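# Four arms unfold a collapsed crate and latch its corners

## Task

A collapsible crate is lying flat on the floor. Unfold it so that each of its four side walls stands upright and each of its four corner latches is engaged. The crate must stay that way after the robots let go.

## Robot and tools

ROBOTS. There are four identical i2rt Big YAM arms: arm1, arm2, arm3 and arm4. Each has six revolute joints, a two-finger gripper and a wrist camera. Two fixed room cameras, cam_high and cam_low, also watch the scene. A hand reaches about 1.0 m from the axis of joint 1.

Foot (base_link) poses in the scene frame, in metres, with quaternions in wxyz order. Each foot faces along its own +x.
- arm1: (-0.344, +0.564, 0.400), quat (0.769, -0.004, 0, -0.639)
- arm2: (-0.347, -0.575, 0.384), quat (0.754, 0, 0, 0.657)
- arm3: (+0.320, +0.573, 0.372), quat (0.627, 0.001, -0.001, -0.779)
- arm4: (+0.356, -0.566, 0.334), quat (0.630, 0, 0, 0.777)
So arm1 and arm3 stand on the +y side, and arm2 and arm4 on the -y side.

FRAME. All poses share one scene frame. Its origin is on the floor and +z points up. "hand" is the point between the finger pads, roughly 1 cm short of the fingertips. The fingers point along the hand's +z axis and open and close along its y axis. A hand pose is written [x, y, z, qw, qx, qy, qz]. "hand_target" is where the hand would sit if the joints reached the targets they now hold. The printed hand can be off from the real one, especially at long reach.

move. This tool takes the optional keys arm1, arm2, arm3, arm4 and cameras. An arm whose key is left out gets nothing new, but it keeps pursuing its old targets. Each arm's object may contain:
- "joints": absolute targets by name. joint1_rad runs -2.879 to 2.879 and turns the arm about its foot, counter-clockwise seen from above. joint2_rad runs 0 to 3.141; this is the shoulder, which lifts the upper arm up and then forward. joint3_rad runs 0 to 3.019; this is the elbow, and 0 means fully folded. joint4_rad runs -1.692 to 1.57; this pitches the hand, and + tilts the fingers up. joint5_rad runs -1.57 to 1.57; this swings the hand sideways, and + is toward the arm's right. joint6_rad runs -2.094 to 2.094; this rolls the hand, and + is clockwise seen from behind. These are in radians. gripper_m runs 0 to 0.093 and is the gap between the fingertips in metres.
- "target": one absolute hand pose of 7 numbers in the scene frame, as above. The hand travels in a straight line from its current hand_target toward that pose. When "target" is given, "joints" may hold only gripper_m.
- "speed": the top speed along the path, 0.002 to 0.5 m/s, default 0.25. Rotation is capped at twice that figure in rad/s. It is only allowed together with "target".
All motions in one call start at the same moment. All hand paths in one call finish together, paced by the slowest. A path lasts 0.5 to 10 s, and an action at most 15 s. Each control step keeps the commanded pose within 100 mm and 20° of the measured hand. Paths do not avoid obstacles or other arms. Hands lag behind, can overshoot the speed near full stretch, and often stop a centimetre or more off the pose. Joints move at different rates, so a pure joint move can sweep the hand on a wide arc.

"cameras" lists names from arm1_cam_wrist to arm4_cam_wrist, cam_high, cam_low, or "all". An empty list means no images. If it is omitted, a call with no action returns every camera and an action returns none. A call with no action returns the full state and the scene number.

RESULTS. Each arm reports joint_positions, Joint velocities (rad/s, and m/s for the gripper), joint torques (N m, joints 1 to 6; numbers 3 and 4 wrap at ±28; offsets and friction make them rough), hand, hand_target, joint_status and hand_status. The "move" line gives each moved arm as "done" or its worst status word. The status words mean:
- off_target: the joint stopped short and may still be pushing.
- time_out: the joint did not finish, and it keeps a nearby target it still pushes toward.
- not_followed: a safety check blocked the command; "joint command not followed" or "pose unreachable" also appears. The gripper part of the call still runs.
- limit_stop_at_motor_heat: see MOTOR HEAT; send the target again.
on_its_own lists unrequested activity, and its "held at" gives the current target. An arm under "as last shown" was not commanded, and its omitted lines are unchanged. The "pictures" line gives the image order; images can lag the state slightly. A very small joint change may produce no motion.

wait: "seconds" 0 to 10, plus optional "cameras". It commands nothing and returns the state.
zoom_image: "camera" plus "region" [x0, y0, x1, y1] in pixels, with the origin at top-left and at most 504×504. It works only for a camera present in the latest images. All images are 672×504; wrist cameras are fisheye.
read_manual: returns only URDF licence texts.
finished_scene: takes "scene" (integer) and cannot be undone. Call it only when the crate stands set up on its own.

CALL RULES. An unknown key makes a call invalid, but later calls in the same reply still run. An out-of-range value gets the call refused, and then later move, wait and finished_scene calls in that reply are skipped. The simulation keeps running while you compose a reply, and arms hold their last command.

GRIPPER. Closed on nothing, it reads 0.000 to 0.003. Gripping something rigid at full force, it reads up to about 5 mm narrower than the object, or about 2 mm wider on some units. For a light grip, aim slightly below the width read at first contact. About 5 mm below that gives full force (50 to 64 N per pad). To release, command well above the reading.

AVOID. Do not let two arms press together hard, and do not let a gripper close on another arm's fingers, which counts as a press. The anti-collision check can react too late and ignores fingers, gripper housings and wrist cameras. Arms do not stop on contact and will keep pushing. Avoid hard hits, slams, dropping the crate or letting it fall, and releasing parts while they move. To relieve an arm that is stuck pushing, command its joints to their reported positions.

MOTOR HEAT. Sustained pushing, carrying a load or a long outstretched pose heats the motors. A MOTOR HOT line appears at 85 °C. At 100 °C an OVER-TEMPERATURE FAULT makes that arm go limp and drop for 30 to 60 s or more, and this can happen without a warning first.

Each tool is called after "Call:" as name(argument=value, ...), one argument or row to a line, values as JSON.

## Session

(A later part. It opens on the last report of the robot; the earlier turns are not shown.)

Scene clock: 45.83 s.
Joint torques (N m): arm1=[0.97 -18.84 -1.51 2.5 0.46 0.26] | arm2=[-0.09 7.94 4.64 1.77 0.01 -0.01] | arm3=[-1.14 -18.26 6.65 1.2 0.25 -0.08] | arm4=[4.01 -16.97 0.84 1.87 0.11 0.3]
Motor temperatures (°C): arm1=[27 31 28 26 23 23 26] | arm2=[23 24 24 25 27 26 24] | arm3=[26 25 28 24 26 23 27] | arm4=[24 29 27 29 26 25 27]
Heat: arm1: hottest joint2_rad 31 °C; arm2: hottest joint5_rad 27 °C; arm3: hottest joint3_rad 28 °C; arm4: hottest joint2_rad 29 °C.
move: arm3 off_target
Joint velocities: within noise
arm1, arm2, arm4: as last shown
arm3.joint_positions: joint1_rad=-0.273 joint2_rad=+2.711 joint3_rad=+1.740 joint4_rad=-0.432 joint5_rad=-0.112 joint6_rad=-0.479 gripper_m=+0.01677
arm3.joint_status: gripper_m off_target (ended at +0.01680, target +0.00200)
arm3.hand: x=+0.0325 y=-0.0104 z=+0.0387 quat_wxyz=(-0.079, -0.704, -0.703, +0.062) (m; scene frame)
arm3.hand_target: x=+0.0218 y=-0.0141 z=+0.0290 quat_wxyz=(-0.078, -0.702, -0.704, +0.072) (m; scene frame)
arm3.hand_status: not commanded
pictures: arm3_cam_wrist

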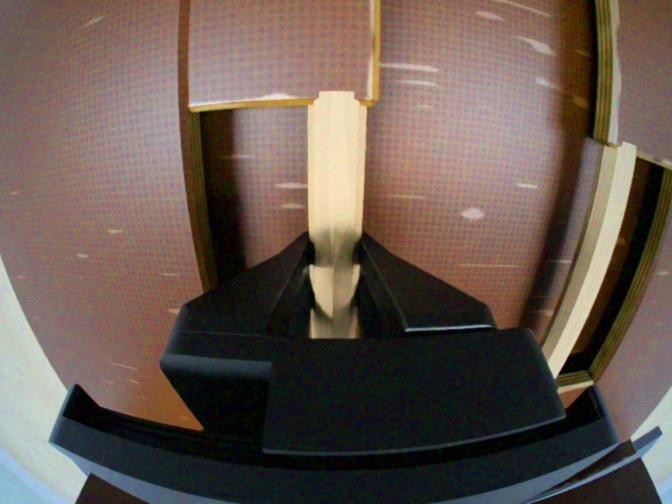

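Call:
move(
  arm3={"target":[0.040,-0.012,0.10,0.0,0.683,0.707,-0.183],"speed":0.12},
)

Call:
move(
  arm3={"target":[0.052,-0.012,0.146,-0.062,0.664,0.704,-0.242],"speed":0.12},
)

Call:
move(
  arm3={"target":[0.070,-0.013,0.180,-0.123,0.640,0.696,-0.299],"speed":0.12},
)

Call:
move(
  arm3={"target":[0.110,-0.014,0.228,-0.183,0.579,0.683,-0.406],"speed":0.12},
  cameras=["cam_low"],
)

Scene clock: 49.37 s.
Joint torques (N m): arm1=[1.32 -18.55 -1.46 2.67 0.46 0.29] | arm2=[-0.03 8 4.63 1.77 0.01 -0.01] | arm3=[0.5 -21.54 2.17 1.28 0.67 -0.01] | arm4=[3.9 -16.97 0.85 1.85 0 0.3]
Motor temperatures (°C): arm1=[27 31 28 26 23 23 26] | arm2=[23 24 24 25 27 26 24] | arm3=[26 26 28 24 26 23 27] | arm4=[24 29 27 29 26 25 27]
Heat: arm1: hottest joint2_rad 31 °C; arm2: hottest joint5_rad 27 °C; arm3: hottest joint3_rad 28 °C; arm4: hottest joint2_rad 29 °C.
move: arm3 off_target
Joint velocities: within noise
arm1, arm2: as last shown
arm3.joint_positions: joint1_rad=-0.207 joint2_rad=+2.570 joint3_rad=+1.523 joint4_rad=-0.188 joint5_rad=+0.114 joint6_rad=-0.461 gripper_m=+0.01672
arm3.joint_status: not commanded
arm3.hand: x=+0.0366 y=-0.0102 z=+0.0848 quat_wxyz=(-0.004, -0.690, -0.703, +0.175) (m; scene frame)
arm3.hand_target: x=+0.0416 y=-0.0143 z=+0.0997 quat_wxyz=(-0.001, -0.681, -0.708, +0.184) (m; scene frame)
arm3.hand_status: off_target (0.016 m and 1.4 deg from the pose sent, 0.062 m and 16.7 deg at the start)
arm4.joint_positions: joint1_rad=+0.872 joint2_rad=+2.364 joint3_rad=+0.863 joint4_rad=+1.131 joint5_rad=+1.080 joint6_rad=-1.240 gripper_m=+0.01660
arm4.joint_status: not commanded
arm4.hand: x=-0.0224 y=-0.1892 z=+0.2444 quat_wxyz=(-0.644, +0.765, -0.012, +0.009) (m; scene frame)
arm4.hand_target: x=-0.0281 y=-0.2022 z=+0.2461 quat_wxyz=(-0.643, +0.766, -0.003, -0.002) (m; scene frame)
arm4.hand_status: not commanded
pictures: none

Scene clock: 50.73 s.
Joint torques (N m): arm1=[0.79 -19.08 -1.24 2.45 0.26 0.27] | arm2=[-0.09 8 4.63 1.77 0.02 -0.01] | arm3=[0.09 -22.07 1.96 1.16 0.91 -0.07] | arm4=[3.02 -16.73 1.44 1.84 -0.04 0.26]
Motor temperatures (°C): arm1=[27 31 28 26 23 23 26] | arm2=[23 24 24 25 27 26 24] | arm3=[26 26 28 24 26 23 27] | arm4=[24 29 27 29 26 25 27]
Heat: arm1: hottest joint2_rad 31 °C; arm2: hottest joint5_rad 27 °C; arm3: hottest joint3_rad 28 °C; arm4: hottest joint2_rad 29 °C.
move: arm3 off_target
Joint velocities: within noise
arm1.joint_positions: joint1_rad=+0.933 joint2_rad=+2.565 joint3_rad=+0.830 joint4_rad=+1.336 joint5_rad=+1.099 joint6_rad=-1.216 gripper_m=+0.01408
arm1.joint_status: not commanded
arm1.hand: x=-0.0040 y=+0.2246 z=+0.2434 quat_wxyz=(+0.008, -0.001, -0.765, +0.644) (m; scene frame)
arm1.hand_target: x=-0.0024 y=+0.2297 z=+0.2455 quat_wxyz=(-0.001, -0.002, -0.765, +0.644) (m; scene frame)
arm1.hand_status: not commanded
arm2: as last shown
arm3.joint_positions: joint1_rad=-0.144 joint2_rad=+2.484 joint3_rad=+1.420 joint4_rad=-0.110 joint5_rad=+0.284 joint6_rad=-0.458 gripper_m=+0.01670
arm3.joint_status: not commanded
arm3.hand: x=+0.0493 y=-0.0095 z=+0.1224 quat_wxyz=(+0.056, -0.673, -0.700, +0.231) (m; scene frame)
arm3.hand_target: x=+0.0536 y=-0.0130 z=+0.1442 quat_wxyz=(+0.062, -0.663, -0.706, +0.242) (m; scene frame)
arm3.hand_status: off_target (0.024 m and 1.8 deg from the pose sent, 0.063 m and 11.2 deg at the start)
arm4.joint_positions: joint1_rad=+0.883 joint2_rad=+2.361 joint3_rad=+0.856 joint4_rad=+1.131 joint5_rad=+1.090 joint6_rad=-1.236 gripper_m=+0.01660
arm4.joint_status: not commanded
arm4.hand: x=-0.0225 y=-0.1945 z=+0.2451 quat_wxyz=(-0.644, +0.765, -0.011, +0.009) (m; scene frame)
arm4.hand_target: x=-0.0270 y=-0.2021 z=+0.2470 quat_wxyz=(-0.644, +0.765, -0.006, +0.000) (m; scene frame)
arm4.hand_status: not commanded
pictures: none

Scene clock: 52.10 s.
Joint torques (N m): arm1=[0.73 -18.67 -1.2 2.26 0.24 0.26] | arm2=[-0.09 7.94 4.64 1.77 0.01 -0.01] | arm3=[0.44 -22.01 1.98 1.37 1.23 -0.13] | arm4=[2.84 -16.67 1.48 1.78 -0.13 0.25]
Motor temperatures (°C): arm1=[27 31 28 26 23 23 26] | arm2=[23 24 24 25 27 26 24] | arm3=[26 26 28 24 26 23 27] | arm4=[24 29 27 29 26 25 27]
Heat: arm1: hottest joint2_rad 31 °C; arm2: hottest joint5_rad 27 °C; arm3: hottest joint3_rad 28 °C; arm4: hottest joint2_rad 29 °C.
move: arm3 off_target
Joint velocities: within noise
arm1.joint_positions: joint1_rad=+0.936 joint2_rad=+2.565 joint3_rad=+0.828 joint4_rad=+1.336 joint5_rad=+1.100 joint6_rad=-1.216 gripper_m=+0.01408
arm1.joint_status: not commanded
arm1.hand: x=-0.0038 y=+0.2259 z=+0.2434 quat_wxyz=(+0.008, +0.000, -0.765, +0.644) (m; scene frame)
arm1.hand_target: x=-0.0021 y=+0.2310 z=+0.2454 quat_wxyz=(-0.001, +0.000, -0.765, +0.644) (m; scene frame)
arm1.hand_status: not commanded
arm2: as last shown
arm3.joint_positions: joint1_rad=-0.077 joint2_rad=+2.424 joint3_rad=+1.346 joint4_rad=-0.046 joint5_rad=+0.460 joint6_rad=-0.456 gripper_m=+0.01670
arm3.joint_status: not commanded
arm3.hand: x=+0.0645 y=-0.0092 z=+0.1550 quat_wxyz=(+0.117, -0.653, -0.692, +0.286) (m; scene frame)
arm3.hand_target: x=+0.0680 y=-0.0135 z=+0.1791 quat_wxyz=(+0.124, -0.641, -0.696, +0.300) (m; scene frame)
arm3.hand_status: off_target (0.026 m and 2.3 deg from the pose sent, 0.061 m and 11.5 deg at the start)
arm4.joint_positions: joint1_rad=+0.884 joint2_rad=+2.361 joint3_rad=+0.854 joint4_rad=+1.132 joint5_rad=+1.093 joint6_rad=-1.234 gripper_m=+0.01660
arm4.joint_status: not commanded
arm4.hand: x=-0.0221 y=-0.1953 z=+0.2452 quat_wxyz=(-0.645, +0.764, -0.012, +0.010) (m; scene frame)
arm4.hand_target: x=-0.0264 y=-0.2019 z=+0.2470 quat_wxyz=(-0.644, +0.765, -0.006, +0.000) (m; scene frame)
arm4.hand_status: not commanded
pictures: none

Scene clock: 53.97 s.
Joint torques (N m): arm1=[0.85 -18.78 -1.28 2.33 0.25 0.25] | arm2=[-0.09 7.94 4.64 1.77 0.01 -0.01] | arm3=[0.44 -20.84 1.78 2.13 1.22 -0.39] | arm4=[2.78 -16.62 1.58 1.78 -0.16 0.25]
Motor temperatures (°C): arm1=[27 31 28 26 23 23 26] | arm2=[23 24 24 25 27 26 24] | arm3=[26 26 28 24 26 23 27] | arm4=[24 29 27 29 26 25 27]
Heat: arm1: hottest joint2_rad 31 °C; arm2: hottest joint5_rad 27 °C; arm3: hottest joint3_rad 28 °C; arm4: hottest joint2_rad 29 °C.
move: arm3 off_target
Joint velocities: within noise
arm1.joint_positions: joint1_rad=+0.938 joint2_rad=+2.565 joint3_rad=+0.828 joint4_rad=+1.336 joint5_rad=+1.102 joint6_rad=-1.215 gripper_m=+0.01408
arm1.joint_status: not commanded
arm1.hand: x=-0.0035 y=+0.2264 z=+0.2435 quat_wxyz=(+0.008, -0.001, -0.765, +0.644) (m; scene frame)
arm1.hand_target: x=-0.0019 y=+0.2315 z=+0.2455 quat_wxyz=(-0.001, +0.000, -0.765, +0.644) (m; scene frame)
arm1.hand_status: not commanded
arm2: as last shown
arm3.joint_positions: joint1_rad=+0.040 joint2_rad=+2.358 joint3_rad=+1.207 joint4_rad=+0.187 joint5_rad=+0.697 joint6_rad=-0.525 gripper_m=+0.01669
arm3.joint_status: not commanded
arm3.hand: x=+0.1036 y=-0.0093 z=+0.2009 quat_wxyz=(+0.176, -0.598, -0.677, +0.391) (m; scene frame)
arm3.hand_target: x=+0.1081 y=-0.0145 z=+0.2264 quat_wxyz=(+0.184, -0.579, -0.683, +0.406) (m; scene frame)
arm3.hand_status: off_target (0.028 m and 3.0 deg from the pose sent, 0.086 m and 17.9 deg at the start)
arm4.joint_positions: joint1_rad=+0.886 joint2_rad=+2.361 joint3_rad=+0.852 joint4_rad=+1.132 joint5_rad=+1.093 joint6_rad=-1.234 gripper_m=+0.01660
arm4.joint_status: not commanded
arm4.hand: x=-0.0220 y=-0.1962 z=+0.2450 quat_wxyz=(-0.644, +0.765, -0.011, +0.010) (m; scene frame)
arm4.hand_target: x=-0.0265 y=-0.2020 z=+0.2468 quat_wxyz=(-0.644, +0.765, -0.006, +0.000) (m; scene frame)
arm4.hand_status: not commanded
pictures: cam_low

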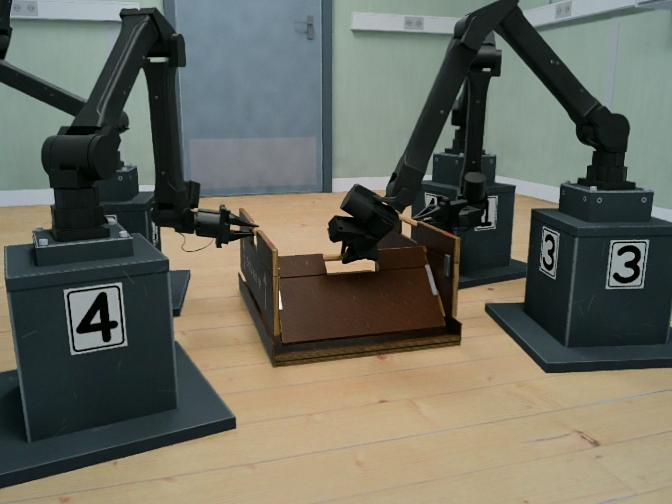

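Proceed; also stage arm2.

Call:
move(
  arm3={"target":[0.154,-0.015,0.255,-0.242,0.5,0.664,-0.5],"speed":0.12},
  arm2={"joints":{"joint1_rad":-0.25,"joint2_rad":1.6,"joint3_rad":1.2,"joint4_rad":-1.1,"joint5_rad":0.0,"joint6_rad":-0.2,"gripper_m":0.042}},
)

Call:
move(
  arm3={"target":[0.200,-0.016,0.265,-0.316,0.44,0.632,-0.553],"speed":0.12},
)

Call:
move(
  arm3={"target":[0.25,-0.018,0.262,-0.316,0.44,0.632,-0.553],"speed":0.1},
)

Call:
move(
  arm3={"target":[0.29,-0.02,0.262,-0.32,0.45,0.625,-0.55],"speed":0.1},
  arm2={"target":[-0.075,-0.006,0.16,0.074,-0.703,0.703,0.074],"speed":0.3},
  cameras=["cam_low","cam_high","arm2_cam_wrist"],
)

Scene clock: 57.60 s.
Joint torques (N m): arm1=[0.97 -18.26 -1.18 2.35 0.23 0.26] | arm2=[-0.85 -14.51 8.51 0.49 -0.13 0.07] | arm3=[0.62 -19.37 2.29 3.23 1.32 -0.65] | arm4=[2.73 -16.67 1.59 1.8 -0.18 0.24]
Motor temperatures (°C): arm1=[27 31 28 26 23 23 26] | arm2=[23 25 25 25 27 26 24] | arm3=[26 26 28 24 26 23 28] | arm4=[24 28 27 29 26 25 27]
Heat: arm1: hottest joint2_rad 31 °C; arm2: hottest joint5_rad 27 °C; arm3: hottest joint3_rad 28 °C; arm4: hottest joint4_rad 29 °C.
move: arm2 done; arm3 off_target
Joint velocities: within noise
arm1.joint_positions: joint1_rad=+0.938 joint2_rad=+2.565 joint3_rad=+0.827 joint4_rad=+1.336 joint5_rad=+1.102 joint6_rad=-1.215 gripper_m=+0.01405
arm1.joint_status: not commanded
arm1.hand: x=-0.0041 y=+0.2267 z=+0.2434 quat_wxyz=(+0.008, +0.000, -0.765, +0.644) (m; scene frame)
arm1.hand_target: x=-0.0025 y=+0.2318 z=+0.2453 quat_wxyz=(-0.001, +0.000, -0.765, +0.644) (m; scene frame)
arm1.hand_status: not commanded
arm2.joint_positions: joint1_rad=-0.235 joint2_rad=+1.605 joint3_rad=+1.171 joint4_rad=-1.104 joint5_rad=+0.002 joint6_rad=-0.208 gripper_m=+0.04213
arm2.joint_status: all done
arm2.hand: x=-0.1800 y=-0.1491 z=+0.4826 quat_wxyz=(-0.016, +0.647, -0.762, -0.007) (m; scene frame)
arm2.hand_target: x=-0.1726 y=-0.1394 z=+0.4897 quat_wxyz=(-0.026, +0.641, -0.767, -0.014) (m; scene frame)
arm2.hand_status: not commanded
arm3.joint_positions: joint1_rad=+0.160 joint2_rad=+2.358 joint3_rad=+1.110 joint4_rad=+0.494 joint5_rad=+0.910 joint6_rad=-0.705 gripper_m=+0.01667
arm3.joint_status: not commanded
arm3.hand: x=+0.1501 y=-0.0088 z=+0.2343 quat_wxyz=(+0.229, -0.524, -0.661, +0.486) (m; scene frame)
arm3.hand_target: x=+0.1542 y=-0.0155 z=+0.2543 quat_wxyz=(+0.243, -0.501, -0.665, +0.498) (m; scene frame)
arm3.hand_status: off_target (0.022 m and 3.5 deg from the pose sent, 0.074 m and 18.5 deg at the start)
arm4.joint_positions: joint1_rad=+0.886 joint2_rad=+2.361 joint3_rad=+0.852 joint4_rad=+1.132 joint5_rad=+1.094 joint6_rad=-1.234 gripper_m=+0.01660
arm4.joint_status: not commanded
arm4.hand: x=-0.0218 y=-0.1962 z=+0.2451 quat_wxyz=(-0.645, +0.764, -0.011, +0.010) (m; scene frame)
arm4.hand_target: x=-0.0261 y=-0.2018 z=+0.2468 quat_wxyz=(-0.644, +0.765, -0.006, +0.001) (m; scene frame)
arm4.hand_status: not commanded
pictures: none

Scene clock: 59.73 s.
Joint torques (N m): arm1=[0.21 -18.84 -1.14 2.47 0.27 0.27] | arm2=[-0.85 -14.51 8.5 0.47 -0.13 0.07] | arm3=[0.09 -17.85 3.19 3.41 1.21 -0.69] | arm4=[2.73 -16.62 1.63 1.8 -0.19 0.24]
Motor temperatures (°C): arm1=[27 31 28 26 23 23 26] | arm2=[23 25 25 25 27 26 24] | arm3=[26 26 28 24 27 23 28] | arm4=[24 28 27 29 26 25 27]
Heat: arm1: hottest joint2_rad 31 °C; arm2: hottest joint5_rad 27 °C; arm3: hottest joint3_rad 28 °C; arm4: hottest joint4_rad 29 °C.
move: arm3 off_target
Joint velocities: within noise
arm1, arm2: as last shown
arm3.joint_positions: joint1_rad=+0.266 joint2_rad=+2.429 joint3_rad=+1.110 joint4_rad=+0.775 joint5_rad=+1.132 joint6_rad=-0.944 gripper_m=+0.01667
arm3.joint_status: not commanded
arm3.hand: x=+0.1916 y=-0.0082 z=+0.2512 quat_wxyz=(+0.302, -0.462, -0.630, +0.545) (m; scene frame)
arm3.hand_target: x=+0.1980 y=-0.0163 z=+0.2657 quat_wxyz=(+0.317, -0.444, -0.632, +0.551) (m; scene frame)
arm3.hand_status: off_target (0.018 m and 3.1 deg from the pose sent, 0.059 m and 16.2 deg at the start)
arm4.joint_positions: joint1_rad=+0.887 joint2_rad=+2.361 joint3_rad=+0.852 joint4_rad=+1.132 joint5_rad=+1.094 joint6_rad=-1.234 gripper_m=+0.01660
arm4.joint_status: not commanded
arm4.hand: x=-0.0224 y=-0.1968 z=+0.2451 quat_wxyz=(-0.645, +0.764, -0.010, +0.010) (m; scene frame)
arm4.hand_target: x=-0.0268 y=-0.2022 z=+0.2468 quat_wxyz=(-0.644, +0.765, -0.006, +0.000) (m; scene frame)
arm4.hand_status: not commanded
pictures: none

Scene clock: 61.00 s.
Joint torques (N m): arm1=[0.67 -17.96 -1.17 2.5 0.26 0.25] | arm2=[-0.73 -14.51 8.53 0.47 -0.13 0.06] | arm3=[4.07 -17.38 3.49 1.16 1.11 -0.02] | arm4=[2.67 -16.67 1.63 1.78 -0.19 0.24]
Motor temperatures (°C): arm1=[27 31 28 26 23 23 26] | arm2=[23 25 25 25 27 26 24] | arm3=[26 26 28 24 27 23 28] | arm4=[24 28 27 29 26 25 27]
Heat: arm1: hottest joint2_rad 31 °C; arm2: hottest joint5_rad 27 °C; arm3: hottest joint3_rad 28 °C; arm4: hottest joint4_rad 29 °C.
move: arm3 off_target
Joint velocities: within noise
arm1, arm2, arm4: as last shown
arm3.joint_positions: joint1_rad=+0.312 joint2_rad=+2.429 joint3_rad=+1.133 joint4_rad=+0.704 joint5_rad=+1.217 joint6_rad=-0.903 gripper_m=+0.01667
arm3.joint_status: not commanded
arm3.hand: x=+0.2122 y=-0.0076 z=+0.2551 quat_wxyz=(+0.323, -0.463, -0.619, +0.545) (m; scene frame)
arm3.hand_target: x=+0.2446 y=-0.0170 z=+0.2624 quat_wxyz=(+0.319, -0.442, -0.630, +0.553) (m; scene frame)
arm3.hand_status: off_target (0.040 m and 3.2 deg from the pose sent, 0.060 m and 3.1 deg at the start)
pictures: none

Scene clock: 63.23 s.
Joint torques (N m): arm1=[0.73 -19.08 -1.18 2.19 0.23 0.24] | arm2=[-0.56 -23.3 6.74 0.81 -0.23 -0.11] | arm3=[4.07 -17.67 4.18 0.57 0.29 0.12] | arm4=[2.67 -16.62 1.63 1.8 -0.19 0.24]
Motor temperatures (°C): arm1=[27 31 28 26 23 23 26] | arm2=[23 25 25 25 27 26 24] | arm3=[26 27 28 24 27 23 28] | arm4=[24 28 27 29 26 25 27]
Heat: arm1: hottest joint2_rad 31 °C; arm2: hottest joint5_rad 27 °C; arm3: hottest joint3_rad 28 °C; arm4: hottest joint4_rad 29 °C.
move: arm2 off_target; arm3 off_target
Joint velocities: within noise
arm1, arm4: as last shown
arm2.joint_positions: joint1_rad=-0.333 joint2_rad=+2.433 joint3_rad=+1.470 joint4_rad=-0.458 joint5_rad=-0.093 joint6_rad=-0.443 gripper_m=+0.04213
arm2.joint_status: not commanded
arm2.hand: x=-0.0852 y=-0.0251 z=+0.1516 quat_wxyz=(-0.056, +0.697, -0.711, -0.068) (m; scene frame)
arm2.hand_target: x=-0.0733 y=-0.0097 z=+0.1604 quat_wxyz=(-0.074, +0.698, -0.709, -0.075) (m; scene frame)
arm2.hand_status: off_target (0.023 m and 2.4 deg from the pose sent, 0.368 m and 13.8 deg at the start)
arm3.joint_positions: joint1_rad=+0.390 joint2_rad=+2.421 joint3_rad=+1.190 joint4_rad=+0.437 joint5_rad=+1.326 joint6_rad=-0.698 gripper_m=+0.01667
arm3.joint_status: not commanded
arm3.hand: x=+0.2510 y=-0.0072 z=+0.2572 quat_wxyz=(+0.343, -0.469, -0.606, +0.542) (m; scene frame)
arm3.hand_target: x=+0.2883 y=-0.0180 z=+0.2629 quat_wxyz=(+0.324, -0.450, -0.623, +0.552) (m; scene frame)
arm3.hand_status: off_target (0.041 m and 4.2 deg from the pose sent, 0.079 m and 1.7 deg at the start)
pictures: arm2_cam_wrist, cam_high, cam_low

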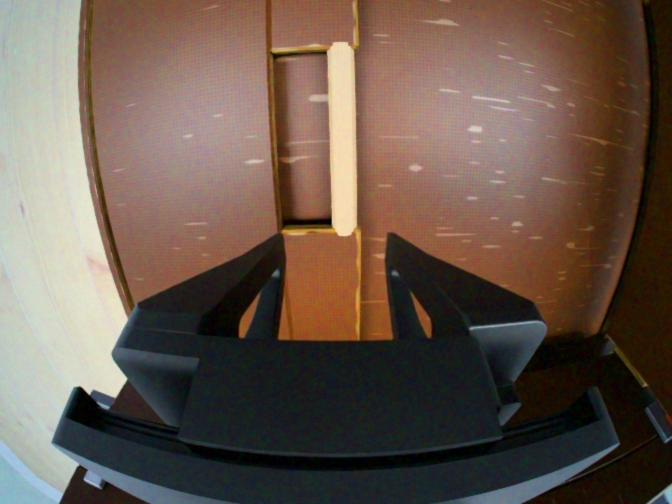

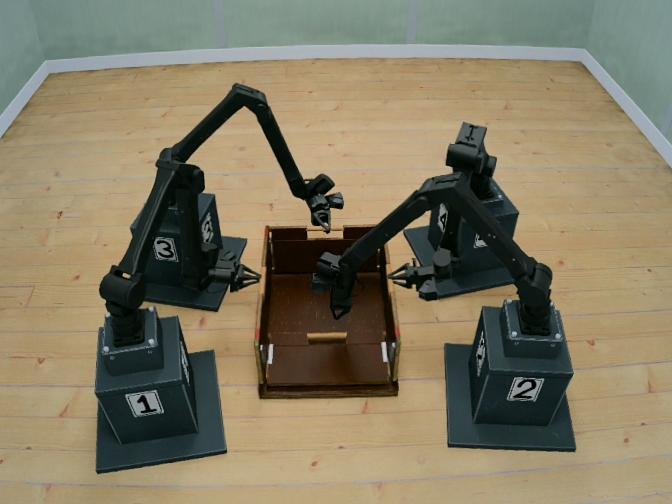

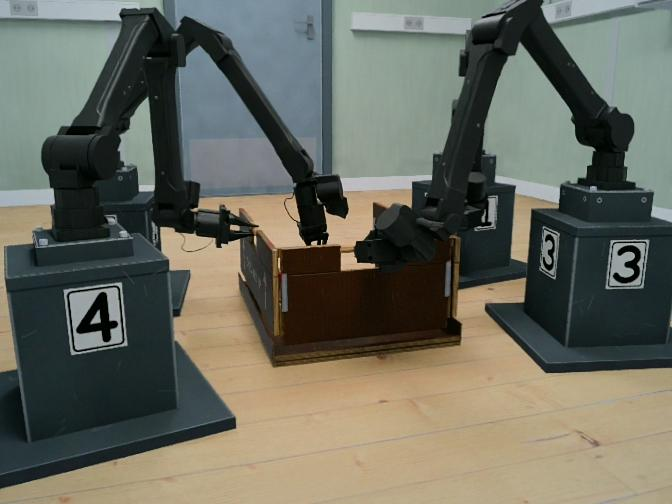

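Call:
move(
  arm3={"target":[0.318,-0.02,0.263,-0.33,0.46,0.615,-0.548],"speed":0.1},
  arm2={"target":[-0.069,0.016,0.075,0.074,-0.703,0.703,0.074],"speed":0.2},
  cameras=["arm2_cam_wrist","cam_high"],
)

Call:
zoom_image(
  camera="cam_high",
  region=[240, 200, 430, 410],
)

Scene clock: 66.67 s.
Joint torques (N m): arm1=[0.38 -18.73 -1.09 2.35 0.24 0.24] | arm2=[0.44 -24.59 6.39 0.64 -0.12 -0.13] | arm3=[8.18 -18.14 4.25 0.28 0.34 0.22] | arm4=[2.73 -16.62 1.63 1.8 -0.19 0.24]
Motor temperatures (°C): arm1=[27 32 28 26 23 23 26] | arm2=[23 25 25 25 27 26 24] | arm3=[26 27 28 24 26 23 28] | arm4=[24 28 27 29 26 25 28]
Heat: arm1: hottest joint2_rad 32 °C; arm2: hottest joint5_rad 27 °C; arm3: hottest joint3_rad 28 °C; arm4: hottest joint4_rad 29 °C.
move: arm2 off_target; arm3 off_target
Joint velocities: within noise
arm1, arm4: as last shown
arm2.joint_positions: joint1_rad=-0.332 joint2_rad=+2.660 joint3_rad=+1.659 joint4_rad=-0.419 joint5_rad=-0.093 joint6_rad=-0.446 gripper_m=+0.04213
arm2.joint_status: not commanded
arm2.hand: x=-0.0755 y=-0.0041 z=+0.0638 quat_wxyz=(-0.056, +0.699, -0.710, -0.068) (m; scene frame)
arm2.hand_target: x=-0.0703 y=+0.0153 z=+0.0749 quat_wxyz=(-0.074, +0.704, -0.703, -0.074) (m; scene frame)
arm2.hand_status: off_target (0.024 m and 2.3 deg from the pose sent, 0.088 m and 2.4 deg at the start)
arm3.joint_positions: joint1_rad=+0.393 joint2_rad=+2.420 joint3_rad=+1.262 joint4_rad=+0.115 joint5_rad=+1.365 joint6_rad=-0.453 gripper_m=+0.01667
arm3.joint_status: not commanded
arm3.hand: x=+0.2512 y=-0.0072 z=+0.2565 quat_wxyz=(+0.363, -0.487, -0.594, +0.528) (m; scene frame)
arm3.hand_target: x=+0.3149 y=-0.0179 z=+0.2613 quat_wxyz=(+0.330, -0.457, -0.620, +0.546) (m; scene frame)
arm3.hand_status: off_target (0.068 m and 5.9 deg from the pose sent, 0.068 m and 2.2 deg at the start)
pictures: arm2_cam_wrist, cam_high

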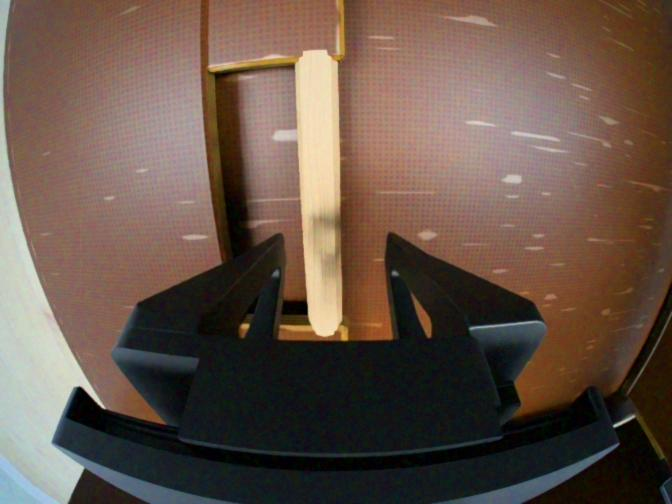

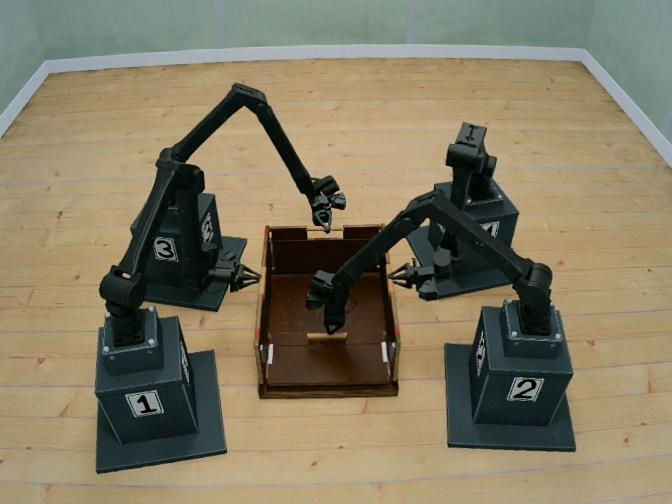

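Scaled by 2.400 from the camera's 672x504 image, which has a finer 960x720 frame.

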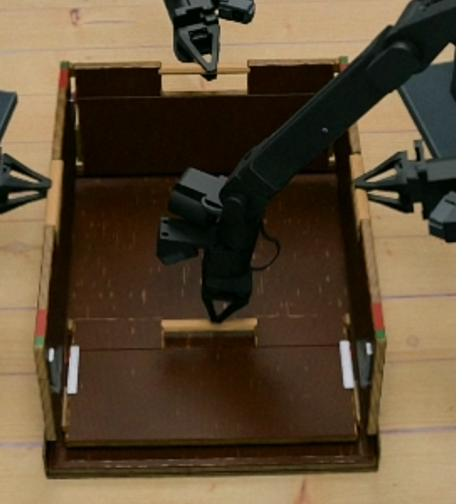

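Call:
move(
  arm3={"target":[0.285,-0.02,0.263,-0.33,0.46,0.615,-0.548],"speed":0.1},
  arm2={"target":[-0.076,0.017,0.035,0.074,-0.703,0.703,0.074],"speed":0.1},
)

Call:
move(
  arm2={"joints":{"gripper_m":0.002}},
  cameras=["arm2_cam_wrist"],
)

Scene clock: 69.77 s.
Joint torques (N m): arm1=[0.62 -19.31 -1.21 2.39 0.28 0.26] | arm2=[0.91 -24.18 6.26 0.99 -0.05 0] | arm3=[4.25 -18.08 3.45 2.44 0.07 -0.09] | arm4=[2.73 -16.67 1.63 1.78 -0.19 0.24]
Motor temperatures (°C): arm1=[27 32 28 26 23 23 26] | arm2=[23 26 25 25 27 26 24] | arm3=[26 27 28 24 26 23 28] | arm4=[24 28 27 29 26 25 28]
Heat: arm1: hottest joint2_rad 32 °C; arm2: hottest joint5_rad 27 °C; arm3: hottest joint3_rad 28 °C; arm4: hottest joint4_rad 29 °C.
move: arm2 off_target; arm3 off_target
Joint velocities: within noise
arm1, arm4: as last shown
arm2.joint_positions: joint1_rad=-0.318 joint2_rad=+2.740 joint3_rad=+1.713 joint4_rad=-0.395 joint5_rad=-0.093 joint6_rad=-0.446 gripper_m=+0.04213
arm2.joint_status: not commanded
arm2.hand: x=-0.0838 y=-0.0011 z=+0.0288 quat_wxyz=(-0.055, +0.704, -0.705, -0.068) (m; scene frame)
arm2.hand_target: x=-0.0808 y=+0.0178 z=+0.0348 quat_wxyz=(-0.073, +0.706, -0.701, -0.074) (m; scene frame)
arm2.hand_status: off_target (0.021 m and 2.3 deg from the pose sent, 0.036 m and 2.3 deg at the start)
arm3.joint_positions: joint1_rad=+0.393 joint2_rad=+2.420 joint3_rad=+1.223 joint4_rad=+0.299 joint5_rad=+1.350 joint6_rad=-0.596 gripper_m=+0.01668
arm3.joint_status: not commanded
arm3.hand: x=+0.2520 y=-0.0084 z=+0.2578 quat_wxyz=(+0.353, -0.477, -0.599, +0.537) (m; scene frame)
arm3.hand_target: x=+0.2852 y=-0.0190 z=+0.2632 quat_wxyz=(+0.329, -0.462, -0.613, +0.550) (m; scene frame)
arm3.hand_status: off_target (0.035 m and 4.0 deg from the pose sent, 0.037 m and 5.9 deg at the start)
pictures: none

Scene clock: 70.47 s.
Joint torques (N m): arm1=[0.56 -18.55 -1.18 2.41 0.23 0.25] | arm2=[0.73 -24.12 6.23 0.94 -0.14 -0.01] | arm3=[3.6 -17.67 3.51 2.48 0.07 -0.11] | arm4=[2.67 -16.62 1.62 1.8 -0.19 0.24]
Motor temperatures (°C): arm1=[27 32 28 26 23 23 26] | arm2=[23 26 25 25 27 26 24] | arm3=[26 27 28 24 26 23 28] | arm4=[24 28 27 29 26 25 28]
Heat: arm1: hottest joint2_rad 32 °C; arm2: hottest joint5_rad 27 °C; arm3: hottest joint3_rad 28 °C; arm4: hottest joint4_rad 29 °C.
move: arm2 off_target
Joint velocities: within noise
arm1, arm4: as last shown
arm2.joint_positions: joint1_rad=-0.319 joint2_rad=+2.740 joint3_rad=+1.714 joint4_rad=-0.395 joint5_rad=-0.090 joint6_rad=-0.452 gripper_m=+0.01695
arm2.joint_status: gripper_m off_target (ended at +0.01698, target +0.00200)
arm2.hand: x=-0.0820 y=-0.0010 z=+0.0292 quat_wxyz=(-0.056, +0.706, -0.703, -0.067) (m; scene frame)
arm2.hand_target: x=-0.0797 y=+0.0175 z=+0.0350 quat_wxyz=(-0.073, +0.707, -0.699, -0.074) (m; scene frame)
arm2.hand_status: not commanded
arm3.joint_positions: joint1_rad=+0.391 joint2_rad=+2.420 joint3_rad=+1.223 joint4_rad=+0.299 joint5_rad=+1.350 joint6_rad=-0.596 gripper_m=+0.01668
arm3.joint_status: not commanded
arm3.hand: x=+0.2511 y=-0.0083 z=+0.2578 quat_wxyz=(+0.354, -0.478, -0.599, +0.537) (m; scene frame)
arm3.hand_target: x=+0.2843 y=-0.0190 z=+0.2632 quat_wxyz=(+0.329, -0.463, -0.613, +0.550) (m; scene frame)
arm3.hand_status: not commanded
pictures: arm2_cam_wrist

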